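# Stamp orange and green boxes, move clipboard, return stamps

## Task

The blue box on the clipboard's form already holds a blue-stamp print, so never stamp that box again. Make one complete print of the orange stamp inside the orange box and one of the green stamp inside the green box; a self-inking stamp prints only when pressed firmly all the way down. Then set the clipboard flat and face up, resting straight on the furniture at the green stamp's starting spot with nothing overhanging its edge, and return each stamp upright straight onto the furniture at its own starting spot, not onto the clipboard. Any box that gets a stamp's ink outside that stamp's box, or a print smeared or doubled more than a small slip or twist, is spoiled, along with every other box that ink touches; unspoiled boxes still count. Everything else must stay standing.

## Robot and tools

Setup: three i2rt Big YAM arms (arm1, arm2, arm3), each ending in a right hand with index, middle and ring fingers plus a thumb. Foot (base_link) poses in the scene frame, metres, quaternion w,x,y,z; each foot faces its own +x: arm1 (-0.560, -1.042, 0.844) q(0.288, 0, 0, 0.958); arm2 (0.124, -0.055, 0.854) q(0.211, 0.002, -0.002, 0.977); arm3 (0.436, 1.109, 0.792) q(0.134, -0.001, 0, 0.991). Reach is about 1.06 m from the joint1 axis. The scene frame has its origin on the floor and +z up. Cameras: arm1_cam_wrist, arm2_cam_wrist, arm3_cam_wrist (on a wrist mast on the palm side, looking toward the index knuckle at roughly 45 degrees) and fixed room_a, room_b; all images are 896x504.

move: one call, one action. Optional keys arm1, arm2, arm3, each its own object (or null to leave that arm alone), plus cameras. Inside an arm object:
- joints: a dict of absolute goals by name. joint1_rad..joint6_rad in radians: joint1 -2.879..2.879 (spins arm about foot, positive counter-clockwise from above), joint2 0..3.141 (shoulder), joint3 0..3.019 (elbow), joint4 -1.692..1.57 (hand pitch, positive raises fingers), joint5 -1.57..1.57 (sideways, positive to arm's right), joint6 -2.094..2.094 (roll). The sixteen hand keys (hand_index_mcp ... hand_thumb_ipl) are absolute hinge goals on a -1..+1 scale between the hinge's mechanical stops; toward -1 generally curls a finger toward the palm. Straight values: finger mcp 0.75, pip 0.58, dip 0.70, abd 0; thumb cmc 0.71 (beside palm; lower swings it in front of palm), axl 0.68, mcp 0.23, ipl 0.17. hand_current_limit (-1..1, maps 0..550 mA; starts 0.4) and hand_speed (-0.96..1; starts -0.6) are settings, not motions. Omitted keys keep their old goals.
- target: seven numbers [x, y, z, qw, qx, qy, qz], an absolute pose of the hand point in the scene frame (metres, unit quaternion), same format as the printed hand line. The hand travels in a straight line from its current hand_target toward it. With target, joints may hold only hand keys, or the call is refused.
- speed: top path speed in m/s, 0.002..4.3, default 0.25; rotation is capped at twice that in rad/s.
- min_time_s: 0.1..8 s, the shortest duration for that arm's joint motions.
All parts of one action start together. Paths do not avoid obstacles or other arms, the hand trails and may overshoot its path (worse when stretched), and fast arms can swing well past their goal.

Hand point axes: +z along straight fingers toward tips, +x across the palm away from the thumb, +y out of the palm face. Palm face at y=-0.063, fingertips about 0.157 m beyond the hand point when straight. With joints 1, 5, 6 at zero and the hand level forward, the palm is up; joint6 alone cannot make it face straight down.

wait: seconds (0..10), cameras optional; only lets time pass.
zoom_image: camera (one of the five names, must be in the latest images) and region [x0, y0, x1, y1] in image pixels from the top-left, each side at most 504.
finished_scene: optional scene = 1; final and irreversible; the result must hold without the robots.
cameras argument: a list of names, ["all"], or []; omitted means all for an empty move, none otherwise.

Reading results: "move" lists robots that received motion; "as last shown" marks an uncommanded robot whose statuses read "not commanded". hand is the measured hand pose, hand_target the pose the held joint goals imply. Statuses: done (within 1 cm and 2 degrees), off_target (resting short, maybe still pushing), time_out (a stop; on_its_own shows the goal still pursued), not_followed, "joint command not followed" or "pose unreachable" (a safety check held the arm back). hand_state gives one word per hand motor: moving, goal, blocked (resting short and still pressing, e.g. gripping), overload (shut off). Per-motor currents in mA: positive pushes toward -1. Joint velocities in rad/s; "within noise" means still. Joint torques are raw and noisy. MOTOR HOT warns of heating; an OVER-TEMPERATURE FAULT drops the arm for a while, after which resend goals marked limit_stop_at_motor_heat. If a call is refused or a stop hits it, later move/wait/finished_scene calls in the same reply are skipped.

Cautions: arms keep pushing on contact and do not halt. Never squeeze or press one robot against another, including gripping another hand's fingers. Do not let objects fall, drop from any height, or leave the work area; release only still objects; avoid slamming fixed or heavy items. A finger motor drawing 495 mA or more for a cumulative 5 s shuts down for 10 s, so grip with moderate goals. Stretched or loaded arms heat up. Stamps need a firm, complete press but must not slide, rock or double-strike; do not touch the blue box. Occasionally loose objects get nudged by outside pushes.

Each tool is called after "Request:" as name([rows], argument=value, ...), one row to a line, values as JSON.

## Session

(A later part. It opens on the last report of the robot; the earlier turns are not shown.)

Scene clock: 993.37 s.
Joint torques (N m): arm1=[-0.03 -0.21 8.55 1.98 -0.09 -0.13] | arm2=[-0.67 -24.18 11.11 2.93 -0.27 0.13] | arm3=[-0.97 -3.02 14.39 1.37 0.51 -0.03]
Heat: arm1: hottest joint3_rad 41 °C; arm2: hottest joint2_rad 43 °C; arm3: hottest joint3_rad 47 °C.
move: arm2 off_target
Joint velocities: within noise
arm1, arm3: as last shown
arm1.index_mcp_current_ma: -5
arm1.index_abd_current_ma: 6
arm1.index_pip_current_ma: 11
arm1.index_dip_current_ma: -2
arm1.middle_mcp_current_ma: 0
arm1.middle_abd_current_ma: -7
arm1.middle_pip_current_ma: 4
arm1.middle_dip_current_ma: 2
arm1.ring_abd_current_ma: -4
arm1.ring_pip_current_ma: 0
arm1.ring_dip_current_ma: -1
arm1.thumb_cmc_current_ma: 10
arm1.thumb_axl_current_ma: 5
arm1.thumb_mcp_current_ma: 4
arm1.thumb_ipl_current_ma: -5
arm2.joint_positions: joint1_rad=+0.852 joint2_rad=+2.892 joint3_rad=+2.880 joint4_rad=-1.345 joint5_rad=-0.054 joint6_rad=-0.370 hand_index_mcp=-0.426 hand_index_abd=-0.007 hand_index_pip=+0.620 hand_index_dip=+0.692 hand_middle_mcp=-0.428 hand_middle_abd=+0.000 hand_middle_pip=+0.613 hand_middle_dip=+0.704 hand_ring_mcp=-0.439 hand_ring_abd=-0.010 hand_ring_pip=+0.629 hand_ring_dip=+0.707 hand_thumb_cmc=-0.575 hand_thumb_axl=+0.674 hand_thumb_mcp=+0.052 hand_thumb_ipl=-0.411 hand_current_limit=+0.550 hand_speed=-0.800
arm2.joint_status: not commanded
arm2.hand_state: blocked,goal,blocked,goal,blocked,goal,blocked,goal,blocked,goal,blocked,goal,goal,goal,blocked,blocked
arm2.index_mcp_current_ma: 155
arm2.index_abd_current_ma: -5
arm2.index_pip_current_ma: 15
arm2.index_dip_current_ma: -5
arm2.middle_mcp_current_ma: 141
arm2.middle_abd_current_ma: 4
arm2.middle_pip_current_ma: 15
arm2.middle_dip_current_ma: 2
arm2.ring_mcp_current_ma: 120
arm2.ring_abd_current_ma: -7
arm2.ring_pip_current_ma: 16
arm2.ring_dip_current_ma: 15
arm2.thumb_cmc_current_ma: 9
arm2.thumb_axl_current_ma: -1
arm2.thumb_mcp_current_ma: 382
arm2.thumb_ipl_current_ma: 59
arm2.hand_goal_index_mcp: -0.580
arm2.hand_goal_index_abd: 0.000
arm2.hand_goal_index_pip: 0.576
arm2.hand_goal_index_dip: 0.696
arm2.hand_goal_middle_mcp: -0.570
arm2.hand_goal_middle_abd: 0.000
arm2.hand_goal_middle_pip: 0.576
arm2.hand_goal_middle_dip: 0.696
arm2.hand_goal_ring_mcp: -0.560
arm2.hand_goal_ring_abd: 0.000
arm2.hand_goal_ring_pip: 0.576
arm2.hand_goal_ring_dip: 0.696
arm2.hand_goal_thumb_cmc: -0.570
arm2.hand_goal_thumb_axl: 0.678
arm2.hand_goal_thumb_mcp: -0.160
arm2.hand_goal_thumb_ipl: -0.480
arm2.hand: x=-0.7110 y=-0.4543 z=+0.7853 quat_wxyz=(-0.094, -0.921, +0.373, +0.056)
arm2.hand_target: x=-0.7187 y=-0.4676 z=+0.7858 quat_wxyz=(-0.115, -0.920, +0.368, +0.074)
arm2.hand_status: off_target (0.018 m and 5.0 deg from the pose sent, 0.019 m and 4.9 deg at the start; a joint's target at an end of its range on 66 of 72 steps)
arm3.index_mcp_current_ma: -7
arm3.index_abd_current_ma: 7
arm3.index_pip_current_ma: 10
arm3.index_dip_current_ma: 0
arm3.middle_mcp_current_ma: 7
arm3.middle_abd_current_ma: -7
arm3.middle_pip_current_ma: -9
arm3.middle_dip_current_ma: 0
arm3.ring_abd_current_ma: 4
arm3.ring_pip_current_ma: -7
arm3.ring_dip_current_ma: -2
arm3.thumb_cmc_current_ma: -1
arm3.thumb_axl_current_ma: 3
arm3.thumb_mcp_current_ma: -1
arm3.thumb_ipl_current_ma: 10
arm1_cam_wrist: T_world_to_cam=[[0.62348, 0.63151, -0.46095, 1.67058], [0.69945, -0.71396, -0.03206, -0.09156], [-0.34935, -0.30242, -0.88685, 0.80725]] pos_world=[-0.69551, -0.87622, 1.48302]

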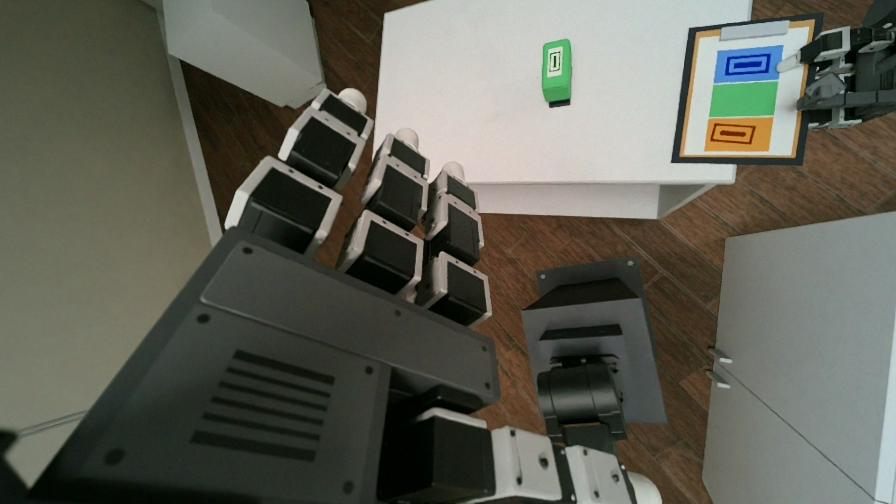

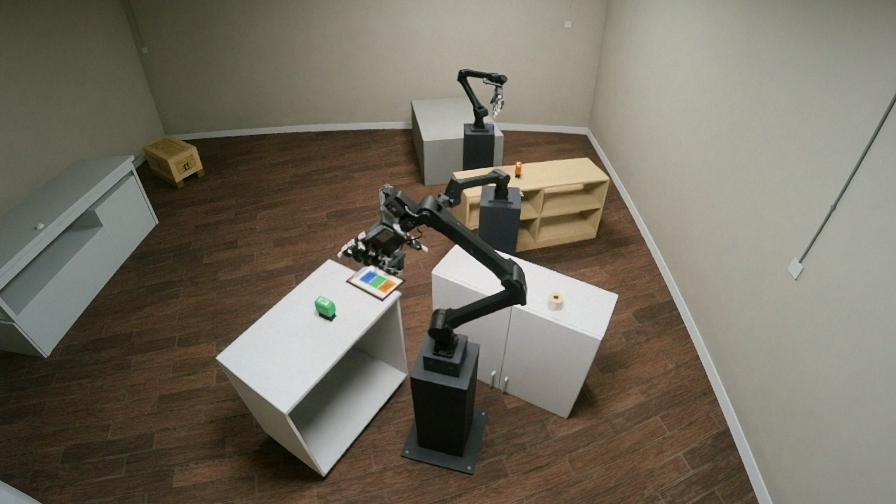

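Request:
move(arm2={"target":[-0.711,-0.457,0.787,-0.0649,-0.9282,0.3656,0.0256],"speed":0.03}, cameras=["arm1_cam_wrist","arm2_cam_wrist"])

Request:
zoom_image(camera="arm1_cam_wrist", region=[656, 0, 896, 200])

Scene clock: 998.47 s.
Joint torques (N m): arm1=[0.03 -0.15 8.55 1.98 -0.09 -0.14] | arm2=[-1.2 -25.29 10.59 0.35 -0.36 0.02] | arm3=[-0.91 -2.08 14.39 1.51 0.53 0.02]
Heat: arm1: hottest joint3_rad 41 °C; arm2: hottest joint2_rad 43 °C; arm3: hottest joint3_rad 47 °C.
move: arm2 off_target
Joint velocities: within noise
arm1, arm3: as last shown
arm1.index_mcp_current_ma: -6
arm1.index_abd_current_ma: 7
arm1.index_dip_current_ma: -7
arm1.middle_mcp_current_ma: 8
arm1.middle_abd_current_ma: 7
arm1.middle_pip_current_ma: 2
arm1.middle_dip_current_ma: -6
arm1.ring_abd_current_ma: -6
arm1.ring_pip_current_ma: -2
arm1.ring_dip_current_ma: 9
arm1.thumb_cmc_current_ma: 5
arm1.thumb_axl_current_ma: 7
arm1.thumb_mcp_current_ma: 10
arm1.thumb_ipl_current_ma: 2
arm2.joint_positions: joint1_rad=+0.852 joint2_rad=+2.893 joint3_rad=+2.887 joint4_rad=-1.355 joint5_rad=-0.054 joint6_rad=-0.373 hand_index_mcp=-0.425 hand_index_abd=-0.006 hand_index_pip=+0.620 hand_index_dip=+0.700 hand_middle_mcp=-0.427 hand_middle_abd=+0.001 hand_middle_pip=+0.613 hand_middle_dip=+0.706 hand_ring_mcp=-0.439 hand_ring_abd=-0.009 hand_ring_pip=+0.630 hand_ring_dip=+0.707 hand_thumb_cmc=-0.574 hand_thumb_axl=+0.674 hand_thumb_mcp=+0.052 hand_thumb_ipl=-0.410 hand_current_limit=+0.550 hand_speed=-0.800
arm2.joint_status: not commanded
arm2.hand_state: blocked,goal,blocked,goal,blocked,goal,blocked,goal,blocked,goal,blocked,goal,goal,goal,blocked,blocked
arm2.index_mcp_current_ma: 161
arm2.index_abd_current_ma: -10
arm2.index_pip_current_ma: 17
arm2.index_dip_current_ma: -11
arm2.middle_mcp_current_ma: 151
arm2.middle_abd_current_ma: 7
arm2.middle_pip_current_ma: 19
arm2.middle_dip_current_ma: 5
arm2.ring_mcp_current_ma: 114
arm2.ring_abd_current_ma: -5
arm2.ring_pip_current_ma: 8
arm2.ring_dip_current_ma: 13
arm2.thumb_cmc_current_ma: 9
arm2.thumb_axl_current_ma: 1
arm2.thumb_mcp_current_ma: 376
arm2.thumb_ipl_current_ma: 62
arm2.hand_goal_index_mcp: -0.580
arm2.hand_goal_index_abd: 0.000
arm2.hand_goal_index_pip: 0.576
arm2.hand_goal_index_dip: 0.696
arm2.hand_goal_middle_mcp: -0.570
arm2.hand_goal_middle_abd: 0.000
arm2.hand_goal_middle_pip: 0.576
arm2.hand_goal_middle_dip: 0.696
arm2.hand_goal_ring_mcp: -0.560
arm2.hand_goal_ring_abd: 0.000
arm2.hand_goal_ring_pip: 0.576
arm2.hand_goal_ring_dip: 0.696
arm2.hand_goal_thumb_cmc: -0.570
arm2.hand_goal_thumb_axl: 0.678
arm2.hand_goal_thumb_mcp: -0.160
arm2.hand_goal_thumb_ipl: -0.480
arm2.hand: x=-0.7098 y=-0.4541 z=+0.7863 quat_wxyz=(-0.092, -0.922, +0.371, +0.055)
arm2.hand_target: x=-0.7096 y=-0.4564 z=+0.7868 quat_wxyz=(-0.094, -0.924, +0.367, +0.054)
arm2.hand_status: off_target (0.003 m and 4.7 deg from the pose sent, 0.003 m and 5.0 deg at the start; a joint's target at an end of its range on 74 of 85 steps)
arm3.index_mcp_current_ma: -2
arm3.index_abd_current_ma: 6
arm3.index_pip_current_ma: 8
arm3.index_dip_current_ma: -1
arm3.middle_mcp_current_ma: 13
arm3.middle_abd_current_ma: -10
arm3.middle_dip_current_ma: -3
arm3.ring_mcp_current_ma: -4
arm3.ring_abd_current_ma: 5
arm3.ring_pip_current_ma: -6
arm3.ring_dip_current_ma: -6
arm3.thumb_mcp_current_ma: -13
arm3.thumb_ipl_current_ma: 6
arm1_cam_wrist: T_world_to_cam=[[0.62348, 0.63151, -0.46095, 1.67058], [0.69945, -0.71396, -0.03206, -0.09156], [-0.34935, -0.30242, -0.88685, 0.80725]] pos_world=[-0.69551, -0.87622, 1.48302]
arm2_cam_wrist: T_world_to_cam=[[-0.98047, 0.14309, 0.13489, -0.69725], [0.1959, 0.77029, 0.60685, -0.03535], [-0.01707, 0.62143, -0.78328, 1.0074]] pos_world=[-0.65951, -0.49903, 0.90458]

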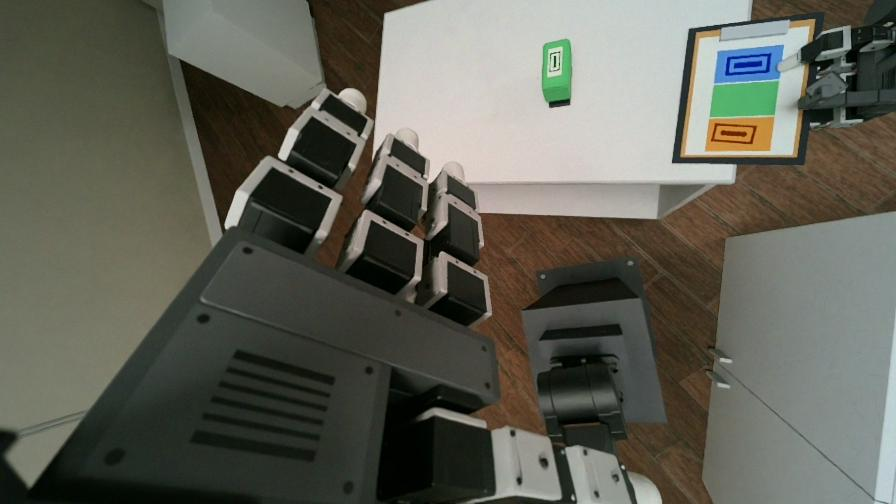

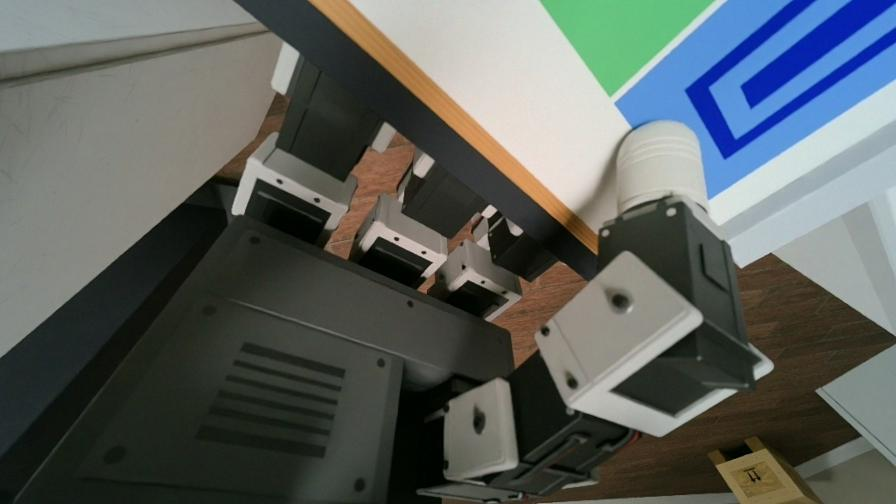

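Scaled by 2.100 from the camera's image (finer frame: 1280x720).

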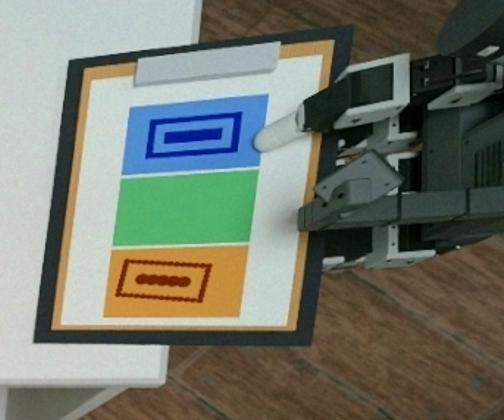

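Request:
move(arm2={"target":[-0.697,-0.445,0.775,-0.0649,-0.9282,0.3656,0.0256],"speed":0.03}, cameras=["arm1_cam_wrist"])

Request:
zoom_image(camera="arm1_cam_wrist", region=[656, 0, 896, 200])

Scene clock: 1002.40 s.
Joint torques (N m): arm1=[-0.03 -0.15 8.53 2 -0.09 -0.13] | arm2=[-1.73 -24.88 9.46 -0.39 -0.45 0.04] | arm3=[-0.5 -2.14 14.11 1.4 0.51 -0.09]
Heat: arm1: hottest joint3_rad 41 °C; arm2: hottest joint2_rad 44 °C; arm3: hottest joint3_rad 47 °C.
move: arm2 off_target
Joint velocities: within noise
arm1, arm3: as last shown
arm1.index_mcp_current_ma: -3
arm1.index_abd_current_ma: 1
arm1.index_pip_current_ma: 8
arm1.index_dip_current_ma: 4
arm1.middle_mcp_current_ma: 4
arm1.middle_abd_current_ma: 5
arm1.middle_pip_current_ma: 5
arm1.middle_dip_current_ma: -2
arm1.ring_abd_current_ma: -1
arm1.ring_pip_current_ma: -9
arm1.ring_dip_current_ma: 10
arm1.thumb_cmc_current_ma: 12
arm1.thumb_axl_current_ma: 0
arm1.thumb_mcp_current_ma: 8
arm1.thumb_ipl_current_ma: -3
arm2.joint_positions: joint1_rad=+0.848 joint2_rad=+2.893 joint3_rad=+2.897 joint4_rad=-1.408 joint5_rad=-0.054 joint6_rad=-0.391 hand_index_mcp=-0.433 hand_index_abd=+0.003 hand_index_pip=+0.620 hand_index_dip=+0.701 hand_middle_mcp=-0.432 hand_middle_abd=+0.006 hand_middle_pip=+0.613 hand_middle_dip=+0.706 hand_ring_mcp=-0.440 hand_ring_abd=+0.012 hand_ring_pip=+0.624 hand_ring_dip=+0.707 hand_thumb_cmc=-0.564 hand_thumb_axl=+0.676 hand_thumb_mcp=+0.053 hand_thumb_ipl=-0.391 hand_current_limit=+0.550 hand_speed=-0.800
arm2.joint_status: not commanded
arm2.hand_state: blocked,goal,blocked,goal,blocked,goal,blocked,goal,blocked,goal,blocked,goal,goal,goal,blocked,blocked
arm2.index_mcp_current_ma: 138
arm2.index_abd_current_ma: -4
arm2.index_pip_current_ma: 20
arm2.index_dip_current_ma: 0
arm2.middle_mcp_current_ma: 141
arm2.middle_abd_current_ma: 4
arm2.middle_pip_current_ma: 19
arm2.middle_dip_current_ma: -1
arm2.ring_mcp_current_ma: 110
arm2.ring_abd_current_ma: -17
arm2.ring_pip_current_ma: 14
arm2.ring_dip_current_ma: 13
arm2.thumb_cmc_current_ma: 5
arm2.thumb_axl_current_ma: 0
arm2.thumb_mcp_current_ma: 380
arm2.thumb_ipl_current_ma: 94
arm2.hand_goal_index_mcp: -0.580
arm2.hand_goal_index_abd: 0.000
arm2.hand_goal_index_pip: 0.576
arm2.hand_goal_index_dip: 0.696
arm2.hand_goal_middle_mcp: -0.570
arm2.hand_goal_middle_abd: 0.000
arm2.hand_goal_middle_pip: 0.576
arm2.hand_goal_middle_dip: 0.696
arm2.hand_goal_ring_mcp: -0.560
arm2.hand_goal_ring_abd: 0.000
arm2.hand_goal_ring_pip: 0.576
arm2.hand_goal_ring_dip: 0.696
arm2.hand_goal_thumb_cmc: -0.570
arm2.hand_goal_thumb_axl: 0.678
arm2.hand_goal_thumb_mcp: -0.160
arm2.hand_goal_thumb_ipl: -0.480
arm2.hand: x=-0.7017 y=-0.4482 z=+0.7846 quat_wxyz=(-0.076, -0.926, +0.366, +0.041)
arm2.hand_target: x=-0.6965 y=-0.4447 z=+0.7750 quat_wxyz=(-0.068, -0.928, +0.366, +0.029)
arm2.hand_status: off_target (0.011 m and 2.2 deg from the pose sent, 0.019 m and 4.7 deg at the start)
arm3.index_mcp_current_ma: -5
arm3.index_abd_current_ma: 10
arm3.index_pip_current_ma: 7
arm3.index_dip_current_ma: 1
arm3.middle_mcp_current_ma: 10
arm3.middle_abd_current_ma: -3
arm3.middle_pip_current_ma: -7
arm3.middle_dip_current_ma: -1
arm3.ring_mcp_current_ma: -9
arm3.ring_abd_current_ma: 6
arm3.ring_pip_current_ma: -12
arm3.ring_dip_current_ma: -3
arm3.thumb_cmc_current_ma: -3
arm3.thumb_axl_current_ma: 7
arm3.thumb_mcp_current_ma: -8
arm3.thumb_ipl_current_ma: 10
arm1_cam_wrist: T_world_to_cam=[[0.62348, 0.63151, -0.46095, 1.67058], [0.69945, -0.71396, -0.03206, -0.09156], [-0.34935, -0.30242, -0.88685, 0.80725]] pos_world=[-0.69551, -0.87622, 1.48302]

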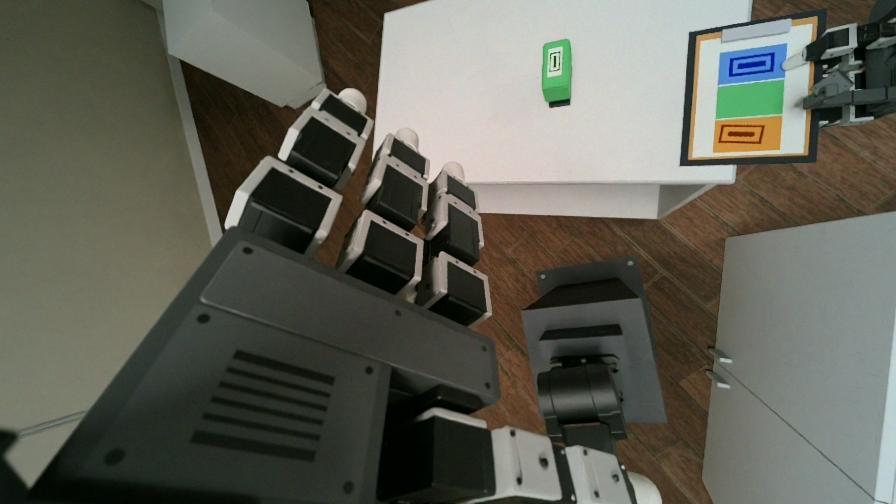

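Scaled by 2.100 from the camera's image (finer frame: 1280x720).

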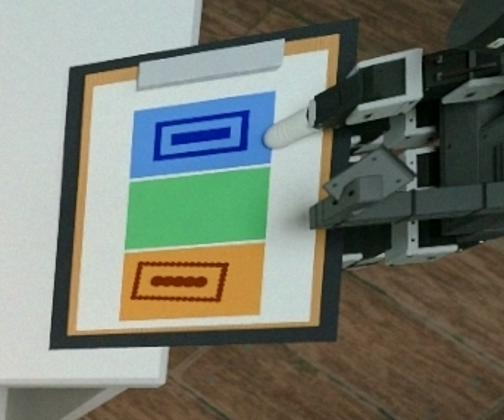

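Request:
move(arm2={"joints":{"hand_index_mcp":-0.45,"hand_middle_mcp":-0.45,"hand_ring_mcp":-0.45}})

Request:
move(arm2={"joints":{"hand_thumb_mcp":0.28}}, cameras=["arm1_cam_wrist","arm2_cam_wrist","room_b"])

Request:
zoom_image(camera="arm1_cam_wrist", region=[656, 0, 896, 200])

Request:
zoom_image(camera="room_b", region=[320, 230, 430, 330])

Scene clock: 1011.90 s.
Joint torques (N m): arm1=[-0.09 -0.15 8.55 1.99 -0.09 -0.14] | arm2=[-1.67 -24.64 9.52 -0.18 -0.45 0.04] | arm3=[0.09 -3.19 14.26 1.26 0.45 -0.01]
Heat: arm1: hottest joint3_rad 41 °C; arm2: hottest joint2_rad 44 °C; arm3: hottest joint3_rad 47 °C.
move: arm2 off_target
Joint velocities: within noise
arm1, arm3: as last shown
arm1.index_mcp_current_ma: -2
arm1.index_abd_current_ma: 7
arm1.index_pip_current_ma: 12
arm1.index_dip_current_ma: -6
arm1.middle_mcp_current_ma: 5
arm1.middle_abd_current_ma: 6
arm1.middle_pip_current_ma: 12
arm1.middle_dip_current_ma: -1
arm1.ring_mcp_current_ma: 2
arm1.ring_pip_current_ma: -3
arm1.ring_dip_current_ma: -1
arm1.thumb_cmc_current_ma: 8
arm1.thumb_axl_current_ma: 5
arm1.thumb_mcp_current_ma: 11
arm1.thumb_ipl_current_ma: -2
arm2.joint_positions: joint1_rad=+0.848 joint2_rad=+2.893 joint3_rad=+2.897 joint4_rad=-1.412 joint5_rad=-0.054 joint6_rad=-0.391 hand_index_mcp=-0.415 hand_index_abd=+0.005 hand_index_pip=+0.595 hand_index_dip=+0.701 hand_middle_mcp=-0.413 hand_middle_abd=+0.010 hand_middle_pip=+0.592 hand_middle_dip=+0.703 hand_ring_mcp=-0.412 hand_ring_abd=+0.011 hand_ring_pip=+0.595 hand_ring_dip=+0.705 hand_thumb_cmc=-0.564 hand_thumb_axl=+0.679 hand_thumb_mcp=+0.047 hand_thumb_ipl=-0.391 hand_current_limit=+0.550 hand_speed=-0.800
arm2.joint_status: hand_index_mcp off_target (ended at -0.415, target -0.450); hand_middle_mcp off_target (ended at -0.413, target -0.450); hand_ring_mcp off_target (ended at -0.412, target -0.450)
arm2.hand_state: blocked,goal,goal,goal,blocked,goal,goal,goal,blocked,goal,goal,goal,goal,goal,blocked,blocked
arm2.index_mcp_current_ma: 7
arm2.index_abd_current_ma: -9
arm2.index_pip_current_ma: 10
arm2.index_dip_current_ma: -12
arm2.middle_mcp_current_ma: 20
arm2.middle_abd_current_ma: 12
arm2.middle_pip_current_ma: 4
arm2.middle_dip_current_ma: 1
arm2.ring_mcp_current_ma: 22
arm2.ring_abd_current_ma: -9
arm2.ring_pip_current_ma: 1
arm2.ring_dip_current_ma: 9
arm2.thumb_cmc_current_ma: 18
arm2.thumb_axl_current_ma: -10
arm2.thumb_mcp_current_ma: 365
arm2.thumb_ipl_current_ma: 79
arm2.hand_goal_index_mcp: -0.450
arm2.hand_goal_index_abd: 0.000
arm2.hand_goal_index_pip: 0.576
arm2.hand_goal_index_dip: 0.696
arm2.hand_goal_middle_mcp: -0.450
arm2.hand_goal_middle_abd: 0.000
arm2.hand_goal_middle_pip: 0.576
arm2.hand_goal_middle_dip: 0.696
arm2.hand_goal_ring_mcp: -0.450
arm2.hand_goal_ring_abd: 0.000
arm2.hand_goal_ring_pip: 0.576
arm2.hand_goal_ring_dip: 0.696
arm2.hand_goal_thumb_cmc: -0.570
arm2.hand_goal_thumb_axl: 0.678
arm2.hand_goal_thumb_mcp: -0.160
arm2.hand_goal_thumb_ipl: -0.480
arm2.hand: x=-0.7010 y=-0.4480 z=+0.7843 quat_wxyz=(-0.075, -0.927, +0.366, +0.040)
arm2.hand_target: x=-0.6965 y=-0.4447 z=+0.7749 quat_wxyz=(-0.068, -0.928, +0.366, +0.029)
arm2.hand_status: not commanded
arm3.index_abd_current_ma: 9
arm3.index_pip_current_ma: 10
arm3.index_dip_current_ma: 2
arm3.middle_mcp_current_ma: 8
arm3.middle_abd_current_ma: -7
arm3.middle_pip_current_ma: -10
arm3.middle_dip_current_ma: 3
arm3.ring_mcp_current_ma: -4
arm3.ring_abd_current_ma: 5
arm3.ring_pip_current_ma: -9
arm3.ring_dip_current_ma: -1
arm3.thumb_cmc_current_ma: -1
arm3.thumb_axl_current_ma: 9
arm3.thumb_mcp_current_ma: -6
arm3.thumb_ipl_current_ma: 13
pictures: none

Scene clock: 1013.20 s.
Joint torques (N m): arm1=[-0.03 -0.15 8.55 1.99 -0.09 -0.13] | arm2=[-1.55 -25.88 9.42 0.54 -0.37 0.03] | arm3=[-1.38 -2.2 14.3 1.2 0.53 -0.04]
Heat: arm1: hottest joint3_rad 41 °C; arm2: hottest joint2_rad 44 °C; arm3: hottest joint3_rad 47 °C.
move: arm2 done
Joint velocities: within noise
arm1, arm3: as last shown
arm1.index_mcp_current_ma: 4
arm1.index_abd_current_ma: 3
arm1.index_pip_current_ma: 7
arm1.index_dip_current_ma: -10
arm1.middle_mcp_current_ma: 6
arm1.middle_abd_current_ma: 5
arm1.middle_pip_current_ma: 1
arm1.ring_mcp_current_ma: -2
arm1.ring_abd_current_ma: -7
arm1.ring_dip_current_ma: 5
arm1.thumb_cmc_current_ma: 13
arm1.thumb_axl_current_ma: 8
arm1.thumb_mcp_current_ma: 6
arm1.thumb_ipl_current_ma: -10
arm2.joint_positions: joint1_rad=+0.848 joint2_rad=+2.904 joint3_rad=+2.897 joint4_rad=-1.431 joint5_rad=-0.056 joint6_rad=-0.391 hand_index_mcp=-0.415 hand_index_abd=+0.004 hand_index_pip=+0.595 hand_index_dip=+0.701 hand_middle_mcp=-0.414 hand_middle_abd=+0.009 hand_middle_pip=+0.592 hand_middle_dip=+0.703 hand_ring_mcp=-0.411 hand_ring_abd=+0.009 hand_ring_pip=+0.595 hand_ring_dip=+0.705 hand_thumb_cmc=-0.563 hand_thumb_axl=+0.682 hand_thumb_mcp=+0.265 hand_thumb_ipl=-0.476 hand_current_limit=+0.550 hand_speed=-0.800
arm2.joint_status: all done
arm2.hand_state: blocked,goal,goal,goal,blocked,goal,goal,goal,blocked,goal,goal,goal,goal,goal,goal,goal
arm2.index_mcp_current_ma: 12
arm2.index_abd_current_ma: -5
arm2.index_pip_current_ma: 13
arm2.index_dip_current_ma: -4
arm2.middle_mcp_current_ma: 21
arm2.middle_abd_current_ma: 7
arm2.middle_pip_current_ma: -1
arm2.middle_dip_current_ma: 9
arm2.ring_mcp_current_ma: 22
arm2.ring_abd_current_ma: -10
arm2.ring_pip_current_ma: -3
arm2.ring_dip_current_ma: 8
arm2.thumb_cmc_current_ma: 13
arm2.thumb_axl_current_ma: -2
arm2.thumb_mcp_current_ma: -13
arm2.thumb_ipl_current_ma: -7
arm2.hand_goal_index_mcp: -0.450
arm2.hand_goal_index_abd: 0.000
arm2.hand_goal_index_pip: 0.576
arm2.hand_goal_index_dip: 0.696
arm2.hand_goal_middle_mcp: -0.450
arm2.hand_goal_middle_abd: 0.000
arm2.hand_goal_middle_pip: 0.576
arm2.hand_goal_middle_dip: 0.696
arm2.hand_goal_ring_mcp: -0.450
arm2.hand_goal_ring_abd: 0.000
arm2.hand_goal_ring_pip: 0.576
arm2.hand_goal_ring_dip: 0.696
arm2.hand_goal_thumb_cmc: -0.570
arm2.hand_goal_thumb_axl: 0.678
arm2.hand_goal_thumb_mcp: 0.280
arm2.hand_goal_thumb_ipl: -0.480
arm2.hand: x=-0.6948 y=-0.4455 z=+0.7722 quat_wxyz=(-0.065, -0.928, +0.367, +0.028)
arm2.hand_target: x=-0.6966 y=-0.4447 z=+0.7752 quat_wxyz=(-0.068, -0.928, +0.366, +0.029)
arm2.hand_status: not commanded
arm3.index_mcp_current_ma: -2
arm3.index_pip_current_ma: 8
arm3.index_dip_current_ma: 1
arm3.middle_mcp_current_ma: 5
arm3.middle_abd_current_ma: -9
arm3.middle_pip_current_ma: -7
arm3.middle_dip_current_ma: -1
arm3.ring_mcp_current_ma: -3
arm3.ring_pip_current_ma: -13
arm3.ring_dip_current_ma: -5
arm3.thumb_cmc_current_ma: 4
arm3.thumb_axl_current_ma: 6
arm3.thumb_mcp_current_ma: -13
arm3.thumb_ipl_current_ma: 11
arm1_cam_wrist: T_world_to_cam=[[0.62348, 0.63151, -0.46095, 1.67058], [0.69945, -0.71396, -0.03206, -0.09156], [-0.34935, -0.30242, -0.88685, 0.80725]] pos_world=[-0.69551, -0.87622, 1.48302]
arm2_cam_wrist: T_world_to_cam=[[-0.98934, 0.1267, 0.07179, -0.64656], [0.14302, 0.75269, 0.64266, -0.1086], [0.02739, 0.64607, -0.76278, 1.01731]] pos_world=[-0.652, -0.4936, 0.89219]

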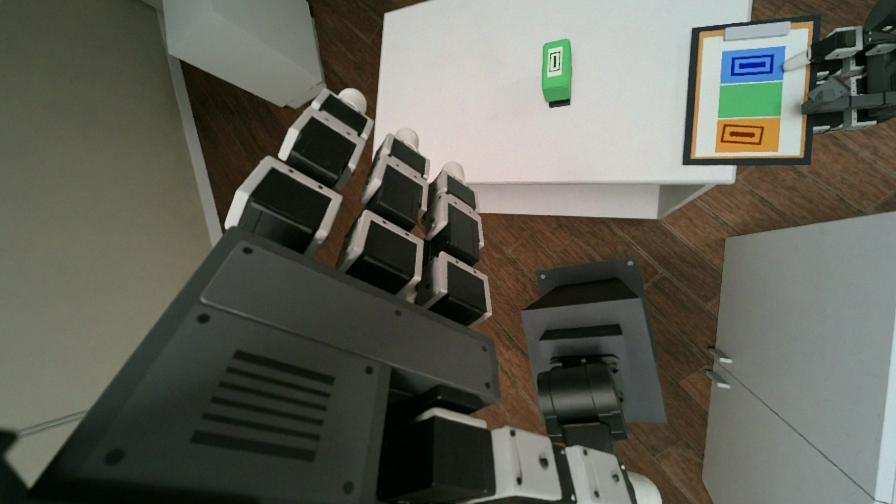

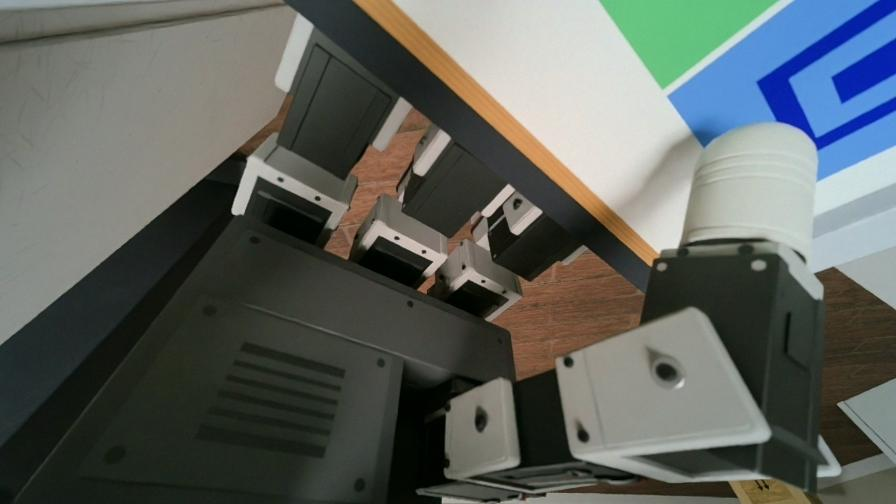

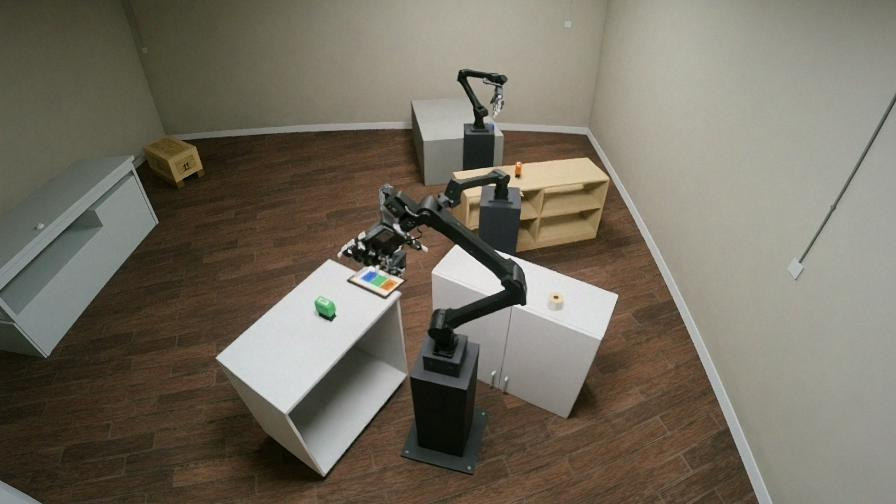

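Scaled by 2.100 from the camera's image (finer frame: 1280x720).

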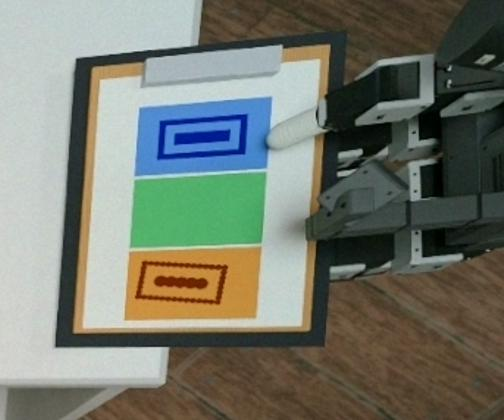

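Scaled by 4.582 from the camera's image (finer frame: 1280x720).

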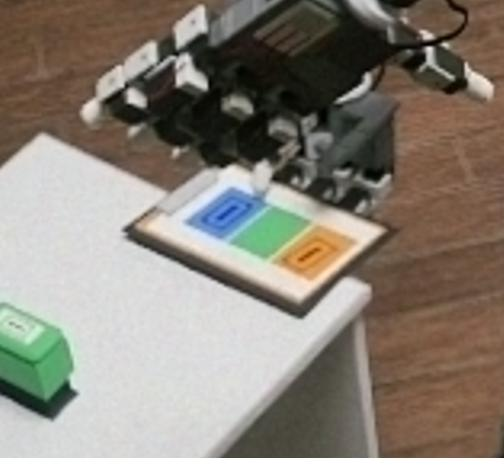

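Request:
move(arm2={"target":[-0.673,-0.426,0.776,-0.0649,-0.9282,0.3656,0.0256],"speed":0.03}, cameras=["arm1_cam_wrist","arm2_cam_wrist","room_b"])

Request:
zoom_image(camera="arm1_cam_wrist", region=[656, 0, 896, 200])

Request:
zoom_image(camera="room_b", region=[320, 230, 430, 330])

Scene clock: 1017.03 s.
Joint torques (N m): arm1=[0.03 -0.15 8.54 1.98 -0.1 -0.13] | arm2=[-1.85 -28.16 7.1 1.68 -0.36 -0.03] | arm3=[-0.09 -3.14 14.2 1.29 0.5 -0.02]
Heat: arm1: hottest joint3_rad 41 °C; arm2: hottest joint2_rad 45 °C; arm3: hottest joint3_rad 47 °C.
move: arm2 off_target
Joint velocities: within noise
arm1, arm3: as last shown
arm1.index_mcp_current_ma: 0
arm1.index_abd_current_ma: 0
arm1.index_pip_current_ma: 0
arm1.index_dip_current_ma: -5
arm1.middle_mcp_current_ma: 10
arm1.middle_abd_current_ma: 0
arm1.middle_pip_current_ma: -6
arm1.middle_dip_current_ma: 12
arm1.ring_mcp_current_ma: 2
arm1.ring_abd_current_ma: -2
arm1.ring_pip_current_ma: -10
arm1.ring_dip_current_ma: 4
arm1.thumb_cmc_current_ma: 6
arm1.thumb_axl_current_ma: 6
arm1.thumb_mcp_current_ma: 8
arm1.thumb_ipl_current_ma: -6
arm2.joint_positions: joint1_rad=+0.845 joint2_rad=+2.696 joint3_rad=+2.428 joint4_rad=-1.225 joint5_rad=-0.057 joint6_rad=-0.396 hand_index_mcp=-0.415 hand_index_abd=+0.005 hand_index_pip=+0.594 hand_index_dip=+0.701 hand_middle_mcp=-0.414 hand_middle_abd=+0.009 hand_middle_pip=+0.591 hand_middle_dip=+0.703 hand_ring_mcp=-0.411 hand_ring_abd=+0.009 hand_ring_pip=+0.595 hand_ring_dip=+0.705 hand_thumb_cmc=-0.563 hand_thumb_axl=+0.682 hand_thumb_mcp=+0.265 hand_thumb_ipl=-0.476 hand_current_limit=+0.550 hand_speed=-0.800
arm2.joint_status: not commanded
arm2.hand_state: blocked,goal,goal,goal,blocked,goal,goal,goal,blocked,goal,goal,goal,goal,goal,goal,goal
arm2.index_mcp_current_ma: 9
arm2.index_abd_current_ma: -3
arm2.index_pip_current_ma: 2
arm2.index_dip_current_ma: -10
arm2.middle_mcp_current_ma: 17
arm2.middle_abd_current_ma: 8
arm2.middle_pip_current_ma: 6
arm2.middle_dip_current_ma: 10
arm2.ring_mcp_current_ma: 21
arm2.ring_abd_current_ma: -11
arm2.ring_pip_current_ma: -3
arm2.ring_dip_current_ma: 7
arm2.thumb_cmc_current_ma: 9
arm2.thumb_axl_current_ma: -8
arm2.thumb_mcp_current_ma: -19
arm2.thumb_ipl_current_ma: -4
arm2.hand_goal_index_mcp: -0.450
arm2.hand_goal_index_abd: 0.000
arm2.hand_goal_index_pip: 0.576
arm2.hand_goal_index_dip: 0.696
arm2.hand_goal_middle_mcp: -0.450
arm2.hand_goal_middle_abd: 0.000
arm2.hand_goal_middle_pip: 0.576
arm2.hand_goal_middle_dip: 0.696
arm2.hand_goal_ring_mcp: -0.450
arm2.hand_goal_ring_abd: 0.000
arm2.hand_goal_ring_pip: 0.576
arm2.hand_goal_ring_dip: 0.696
arm2.hand_goal_thumb_cmc: -0.570
arm2.hand_goal_thumb_axl: 0.678
arm2.hand_goal_thumb_mcp: 0.280
arm2.hand_goal_thumb_ipl: -0.480
arm2.hand: x=-0.6594 y=-0.4272 z=+0.7466 quat_wxyz=(-0.046, -0.929, +0.367, +0.009)
arm2.hand_target: x=-0.6725 y=-0.4259 z=+0.7761 quat_wxyz=(-0.065, -0.928, +0.366, +0.026)
arm2.hand_status: off_target (0.032 m and 2.9 deg from the pose sent, 0.030 m and 0.4 deg at the start)
arm3.index_mcp_current_ma: -6
arm3.index_abd_current_ma: 7
arm3.index_pip_current_ma: 5
arm3.index_dip_current_ma: -1
arm3.middle_abd_current_ma: -11
arm3.middle_pip_current_ma: -11
arm3.middle_dip_current_ma: 1
arm3.ring_mcp_current_ma: -7
arm3.ring_abd_current_ma: 8
arm3.ring_pip_current_ma: -12
arm3.ring_dip_current_ma: -3
arm3.thumb_cmc_current_ma: 0
arm3.thumb_mcp_current_ma: -5
arm3.thumb_ipl_current_ma: 6
arm1_cam_wrist: T_world_to_cam=[[0.62348, 0.63151, -0.46095, 1.67058], [0.69945, -0.71396, -0.03206, -0.09156], [-0.34935, -0.30242, -0.88685, 0.80725]] pos_world=[-0.69551, -0.87622, 1.48302]
arm2_cam_wrist: T_world_to_cam=[[-0.99201, 0.1237, 0.02467, -0.57991], [0.10863, 0.73838, 0.66558, -0.15695], [0.06412, 0.66295, -0.74591, 1.00388]] pos_world=[-0.62259, -0.4779, 0.86757]

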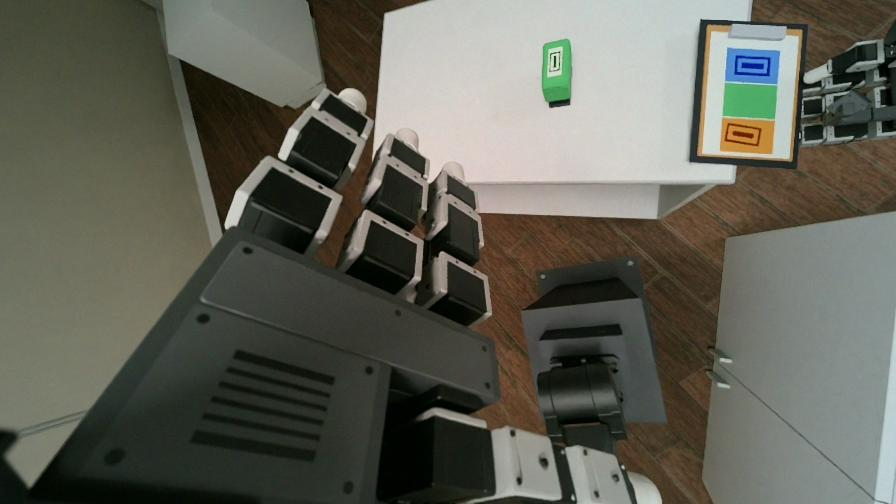

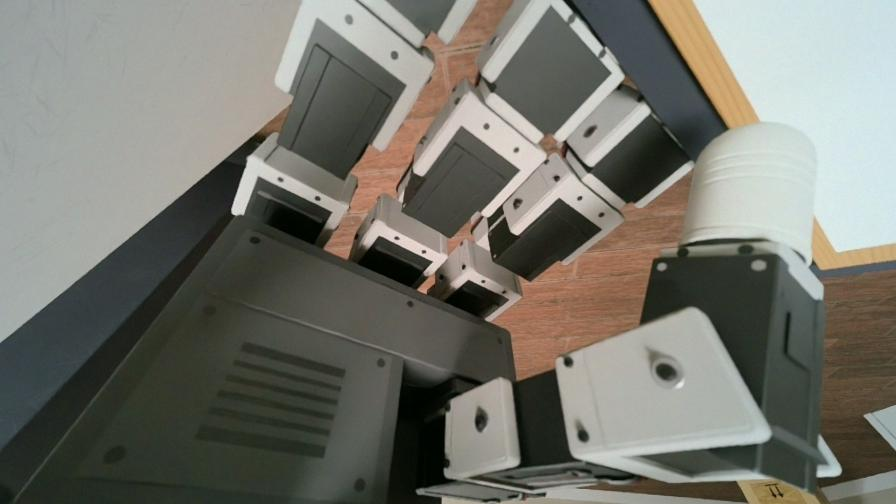

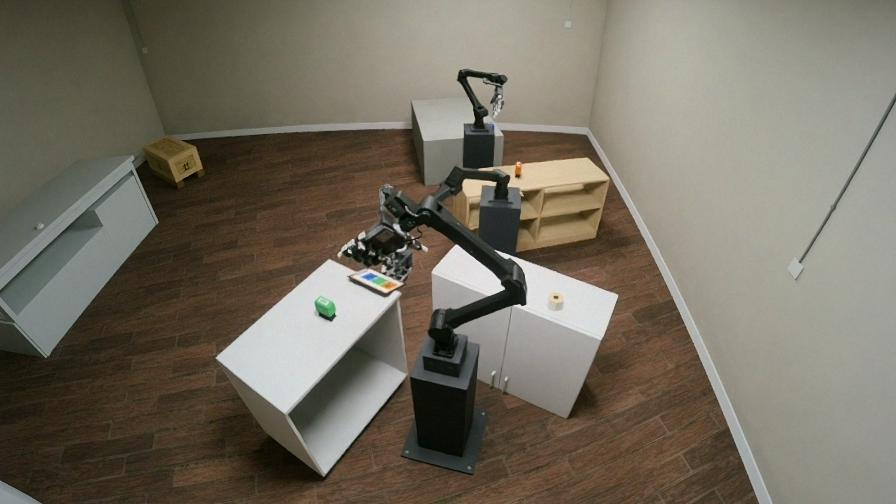

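Scaled by 2.100 from the camera's image (finer frame: 1280x720).

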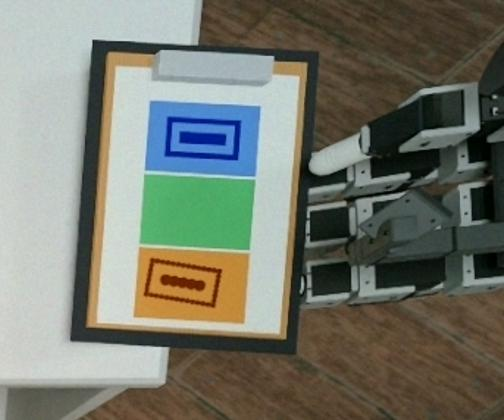

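Scaled by 4.582 from the camera's image (finer frame: 1280x720).

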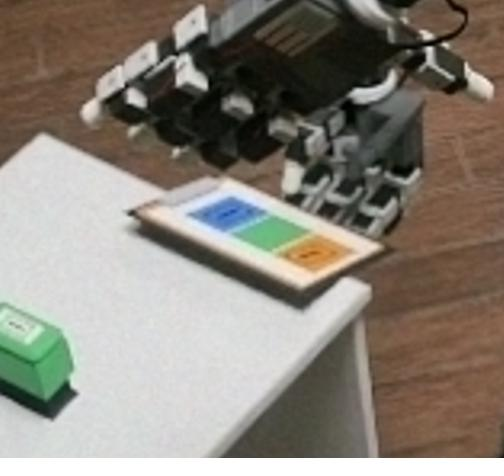

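Request:
move(arm2={"target":[-0.679,-0.431,0.806,-0.0649,-0.9282,0.3656,0.0256],"speed":0.03}, cameras=["arm1_cam_wrist","arm2_cam_wrist","room_b"])

Request:
zoom_image(camera="arm1_cam_wrist", region=[656, 0, 896, 200])

Request:
zoom_image(camera="room_b", region=[320, 230, 430, 330])

Scene clock: 1020.97 s.
Joint torques (N m): arm1=[0.03 -0.21 8.55 1.98 -0.09 -0.13] | arm2=[-1.67 -28.22 10.48 0.49 -0.35 -0.01] | arm3=[-1.55 -3.14 14.28 1.18 0.58 -0.04]
Heat: arm1: hottest joint3_rad 41 °C; arm2: hottest joint2_rad 45 °C; arm3: hottest joint3_rad 47 °C.
move: arm2 off_target
Joint velocities: within noise
arm1, arm3: as last shown
arm1.index_mcp_current_ma: -5
arm1.index_abd_current_ma: 10
arm1.index_pip_current_ma: 8
arm1.index_dip_current_ma: -9
arm1.middle_mcp_current_ma: 8
arm1.middle_abd_current_ma: 1
arm1.middle_pip_current_ma: 6
arm1.middle_dip_current_ma: -2
arm1.ring_mcp_current_ma: 5
arm1.ring_abd_current_ma: -4
arm1.ring_pip_current_ma: -3
arm1.ring_dip_current_ma: 6
arm1.thumb_cmc_current_ma: 8
arm1.thumb_axl_current_ma: 7
arm1.thumb_mcp_current_ma: 5
arm1.thumb_ipl_current_ma: -9
arm2.joint_positions: joint1_rad=+0.845 joint2_rad=+2.693 joint3_rad=+2.459 joint4_rad=-1.275 joint5_rad=-0.057 joint6_rad=-0.397 hand_index_mcp=-0.415 hand_index_abd=+0.005 hand_index_pip=+0.594 hand_index_dip=+0.701 hand_middle_mcp=-0.414 hand_middle_abd=+0.009 hand_middle_pip=+0.591 hand_middle_dip=+0.703 hand_ring_mcp=-0.411 hand_ring_abd=+0.009 hand_ring_pip=+0.595 hand_ring_dip=+0.705 hand_thumb_cmc=-0.563 hand_thumb_axl=+0.682 hand_thumb_mcp=+0.265 hand_thumb_ipl=-0.476 hand_current_limit=+0.550 hand_speed=-0.800
arm2.joint_status: not commanded
arm2.hand_state: blocked,goal,goal,goal,blocked,goal,goal,goal,blocked,goal,goal,goal,goal,goal,goal,goal
arm2.index_mcp_current_ma: 9
arm2.index_abd_current_ma: -3
arm2.index_pip_current_ma: 8
arm2.index_dip_current_ma: -6
arm2.middle_mcp_current_ma: 14
arm2.middle_abd_current_ma: 7
arm2.middle_pip_current_ma: 1
arm2.middle_dip_current_ma: 5
arm2.ring_mcp_current_ma: 23
arm2.ring_abd_current_ma: -10
arm2.ring_pip_current_ma: -4
arm2.ring_dip_current_ma: 16
arm2.thumb_cmc_current_ma: 8
arm2.thumb_axl_current_ma: -3
arm2.thumb_mcp_current_ma: -21
arm2.thumb_ipl_current_ma: -8
arm2.hand_goal_index_mcp: -0.450
arm2.hand_goal_index_abd: 0.000
arm2.hand_goal_index_pip: 0.576
arm2.hand_goal_index_dip: 0.696
arm2.hand_goal_middle_mcp: -0.450
arm2.hand_goal_middle_abd: 0.000
arm2.hand_goal_middle_pip: 0.576
arm2.hand_goal_middle_dip: 0.696
arm2.hand_goal_ring_mcp: -0.450
arm2.hand_goal_ring_abd: 0.000
arm2.hand_goal_ring_pip: 0.576
arm2.hand_goal_ring_dip: 0.696
arm2.hand_goal_thumb_cmc: -0.570
arm2.hand_goal_thumb_axl: 0.678
arm2.hand_goal_thumb_mcp: 0.280
arm2.hand_goal_thumb_ipl: -0.480
arm2.hand: x=-0.6584 y=-0.4269 z=+0.7580 quat_wxyz=(-0.040, -0.929, +0.367, +0.003)
arm2.hand_target: x=-0.6772 y=-0.4303 z=+0.8063 quat_wxyz=(-0.065, -0.928, +0.365, +0.026)
arm2.hand_status: off_target (0.052 m and 3.9 deg from the pose sent, 0.063 m and 2.9 deg at the start)
arm3.index_mcp_current_ma: -5
arm3.index_abd_current_ma: 6
arm3.index_pip_current_ma: 6
arm3.index_dip_current_ma: 0
arm3.middle_mcp_current_ma: 8
arm3.middle_abd_current_ma: -9
arm3.middle_pip_current_ma: -14
arm3.middle_dip_current_ma: -2
arm3.ring_abd_current_ma: 2
arm3.ring_pip_current_ma: -9
arm3.ring_dip_current_ma: -2
arm3.thumb_cmc_current_ma: -5
arm3.thumb_mcp_current_ma: -8
arm3.thumb_ipl_current_ma: 9
arm1_cam_wrist: T_world_to_cam=[[0.62348, 0.63151, -0.46095, 1.67058], [0.69945, -0.71396, -0.03206, -0.09156], [-0.34935, -0.30242, -0.88685, 0.80725]] pos_world=[-0.69551, -0.87622, 1.48302]
arm2_cam_wrist: T_world_to_cam=[[-0.99232, 0.12328, 0.01035, -0.56872], [0.09818, 0.73381, 0.67223, -0.17877], [0.07528, 0.66808, -0.74027, 1.01738]] pos_world=[-0.62339, -0.4784, 0.8792]

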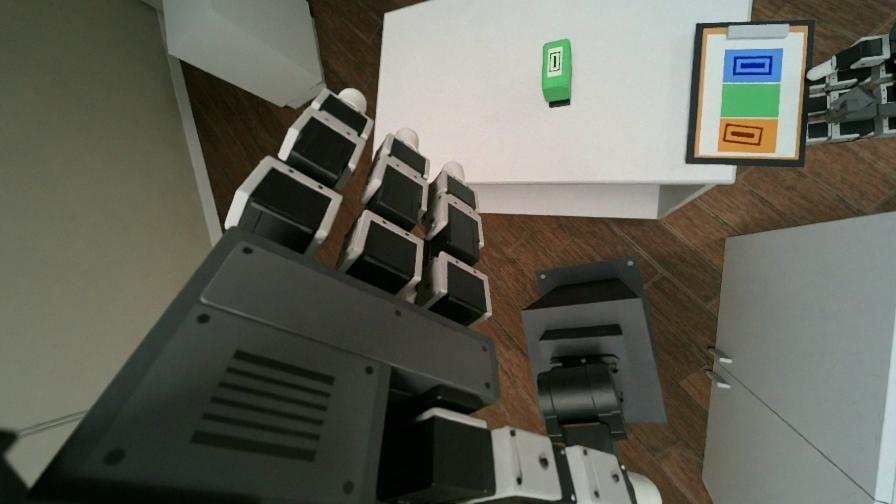

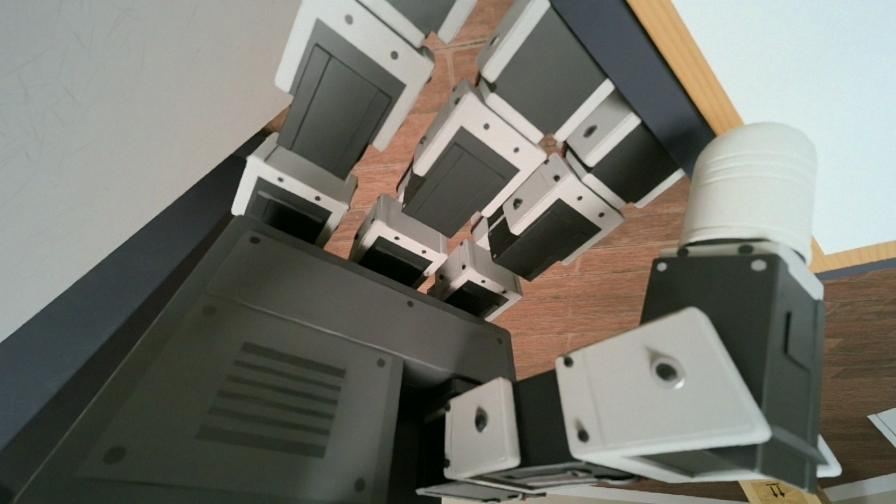

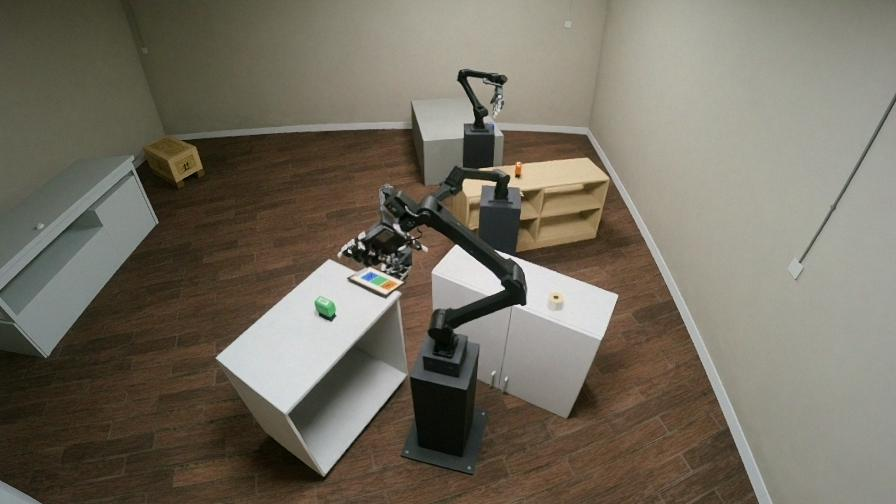

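Scaled by 2.100 from the camera's image (finer frame: 1280x720).

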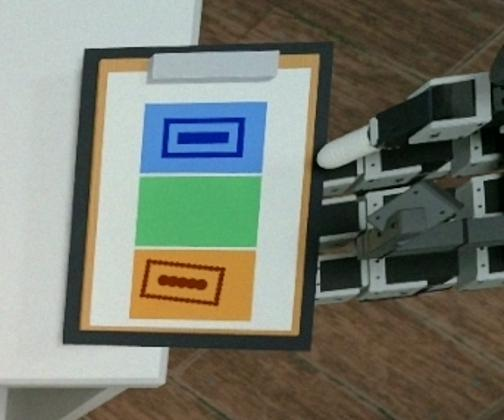

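Scaled by 4.582 from the camera's image (finer frame: 1280x720).

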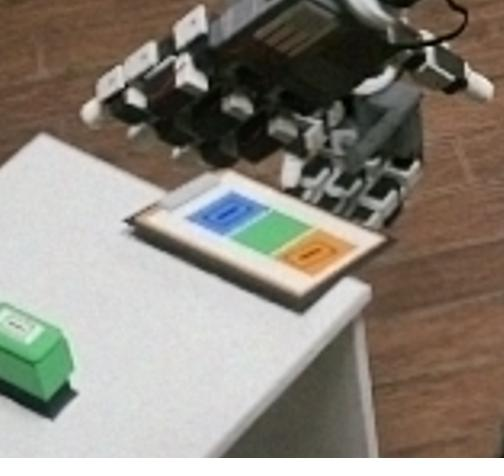

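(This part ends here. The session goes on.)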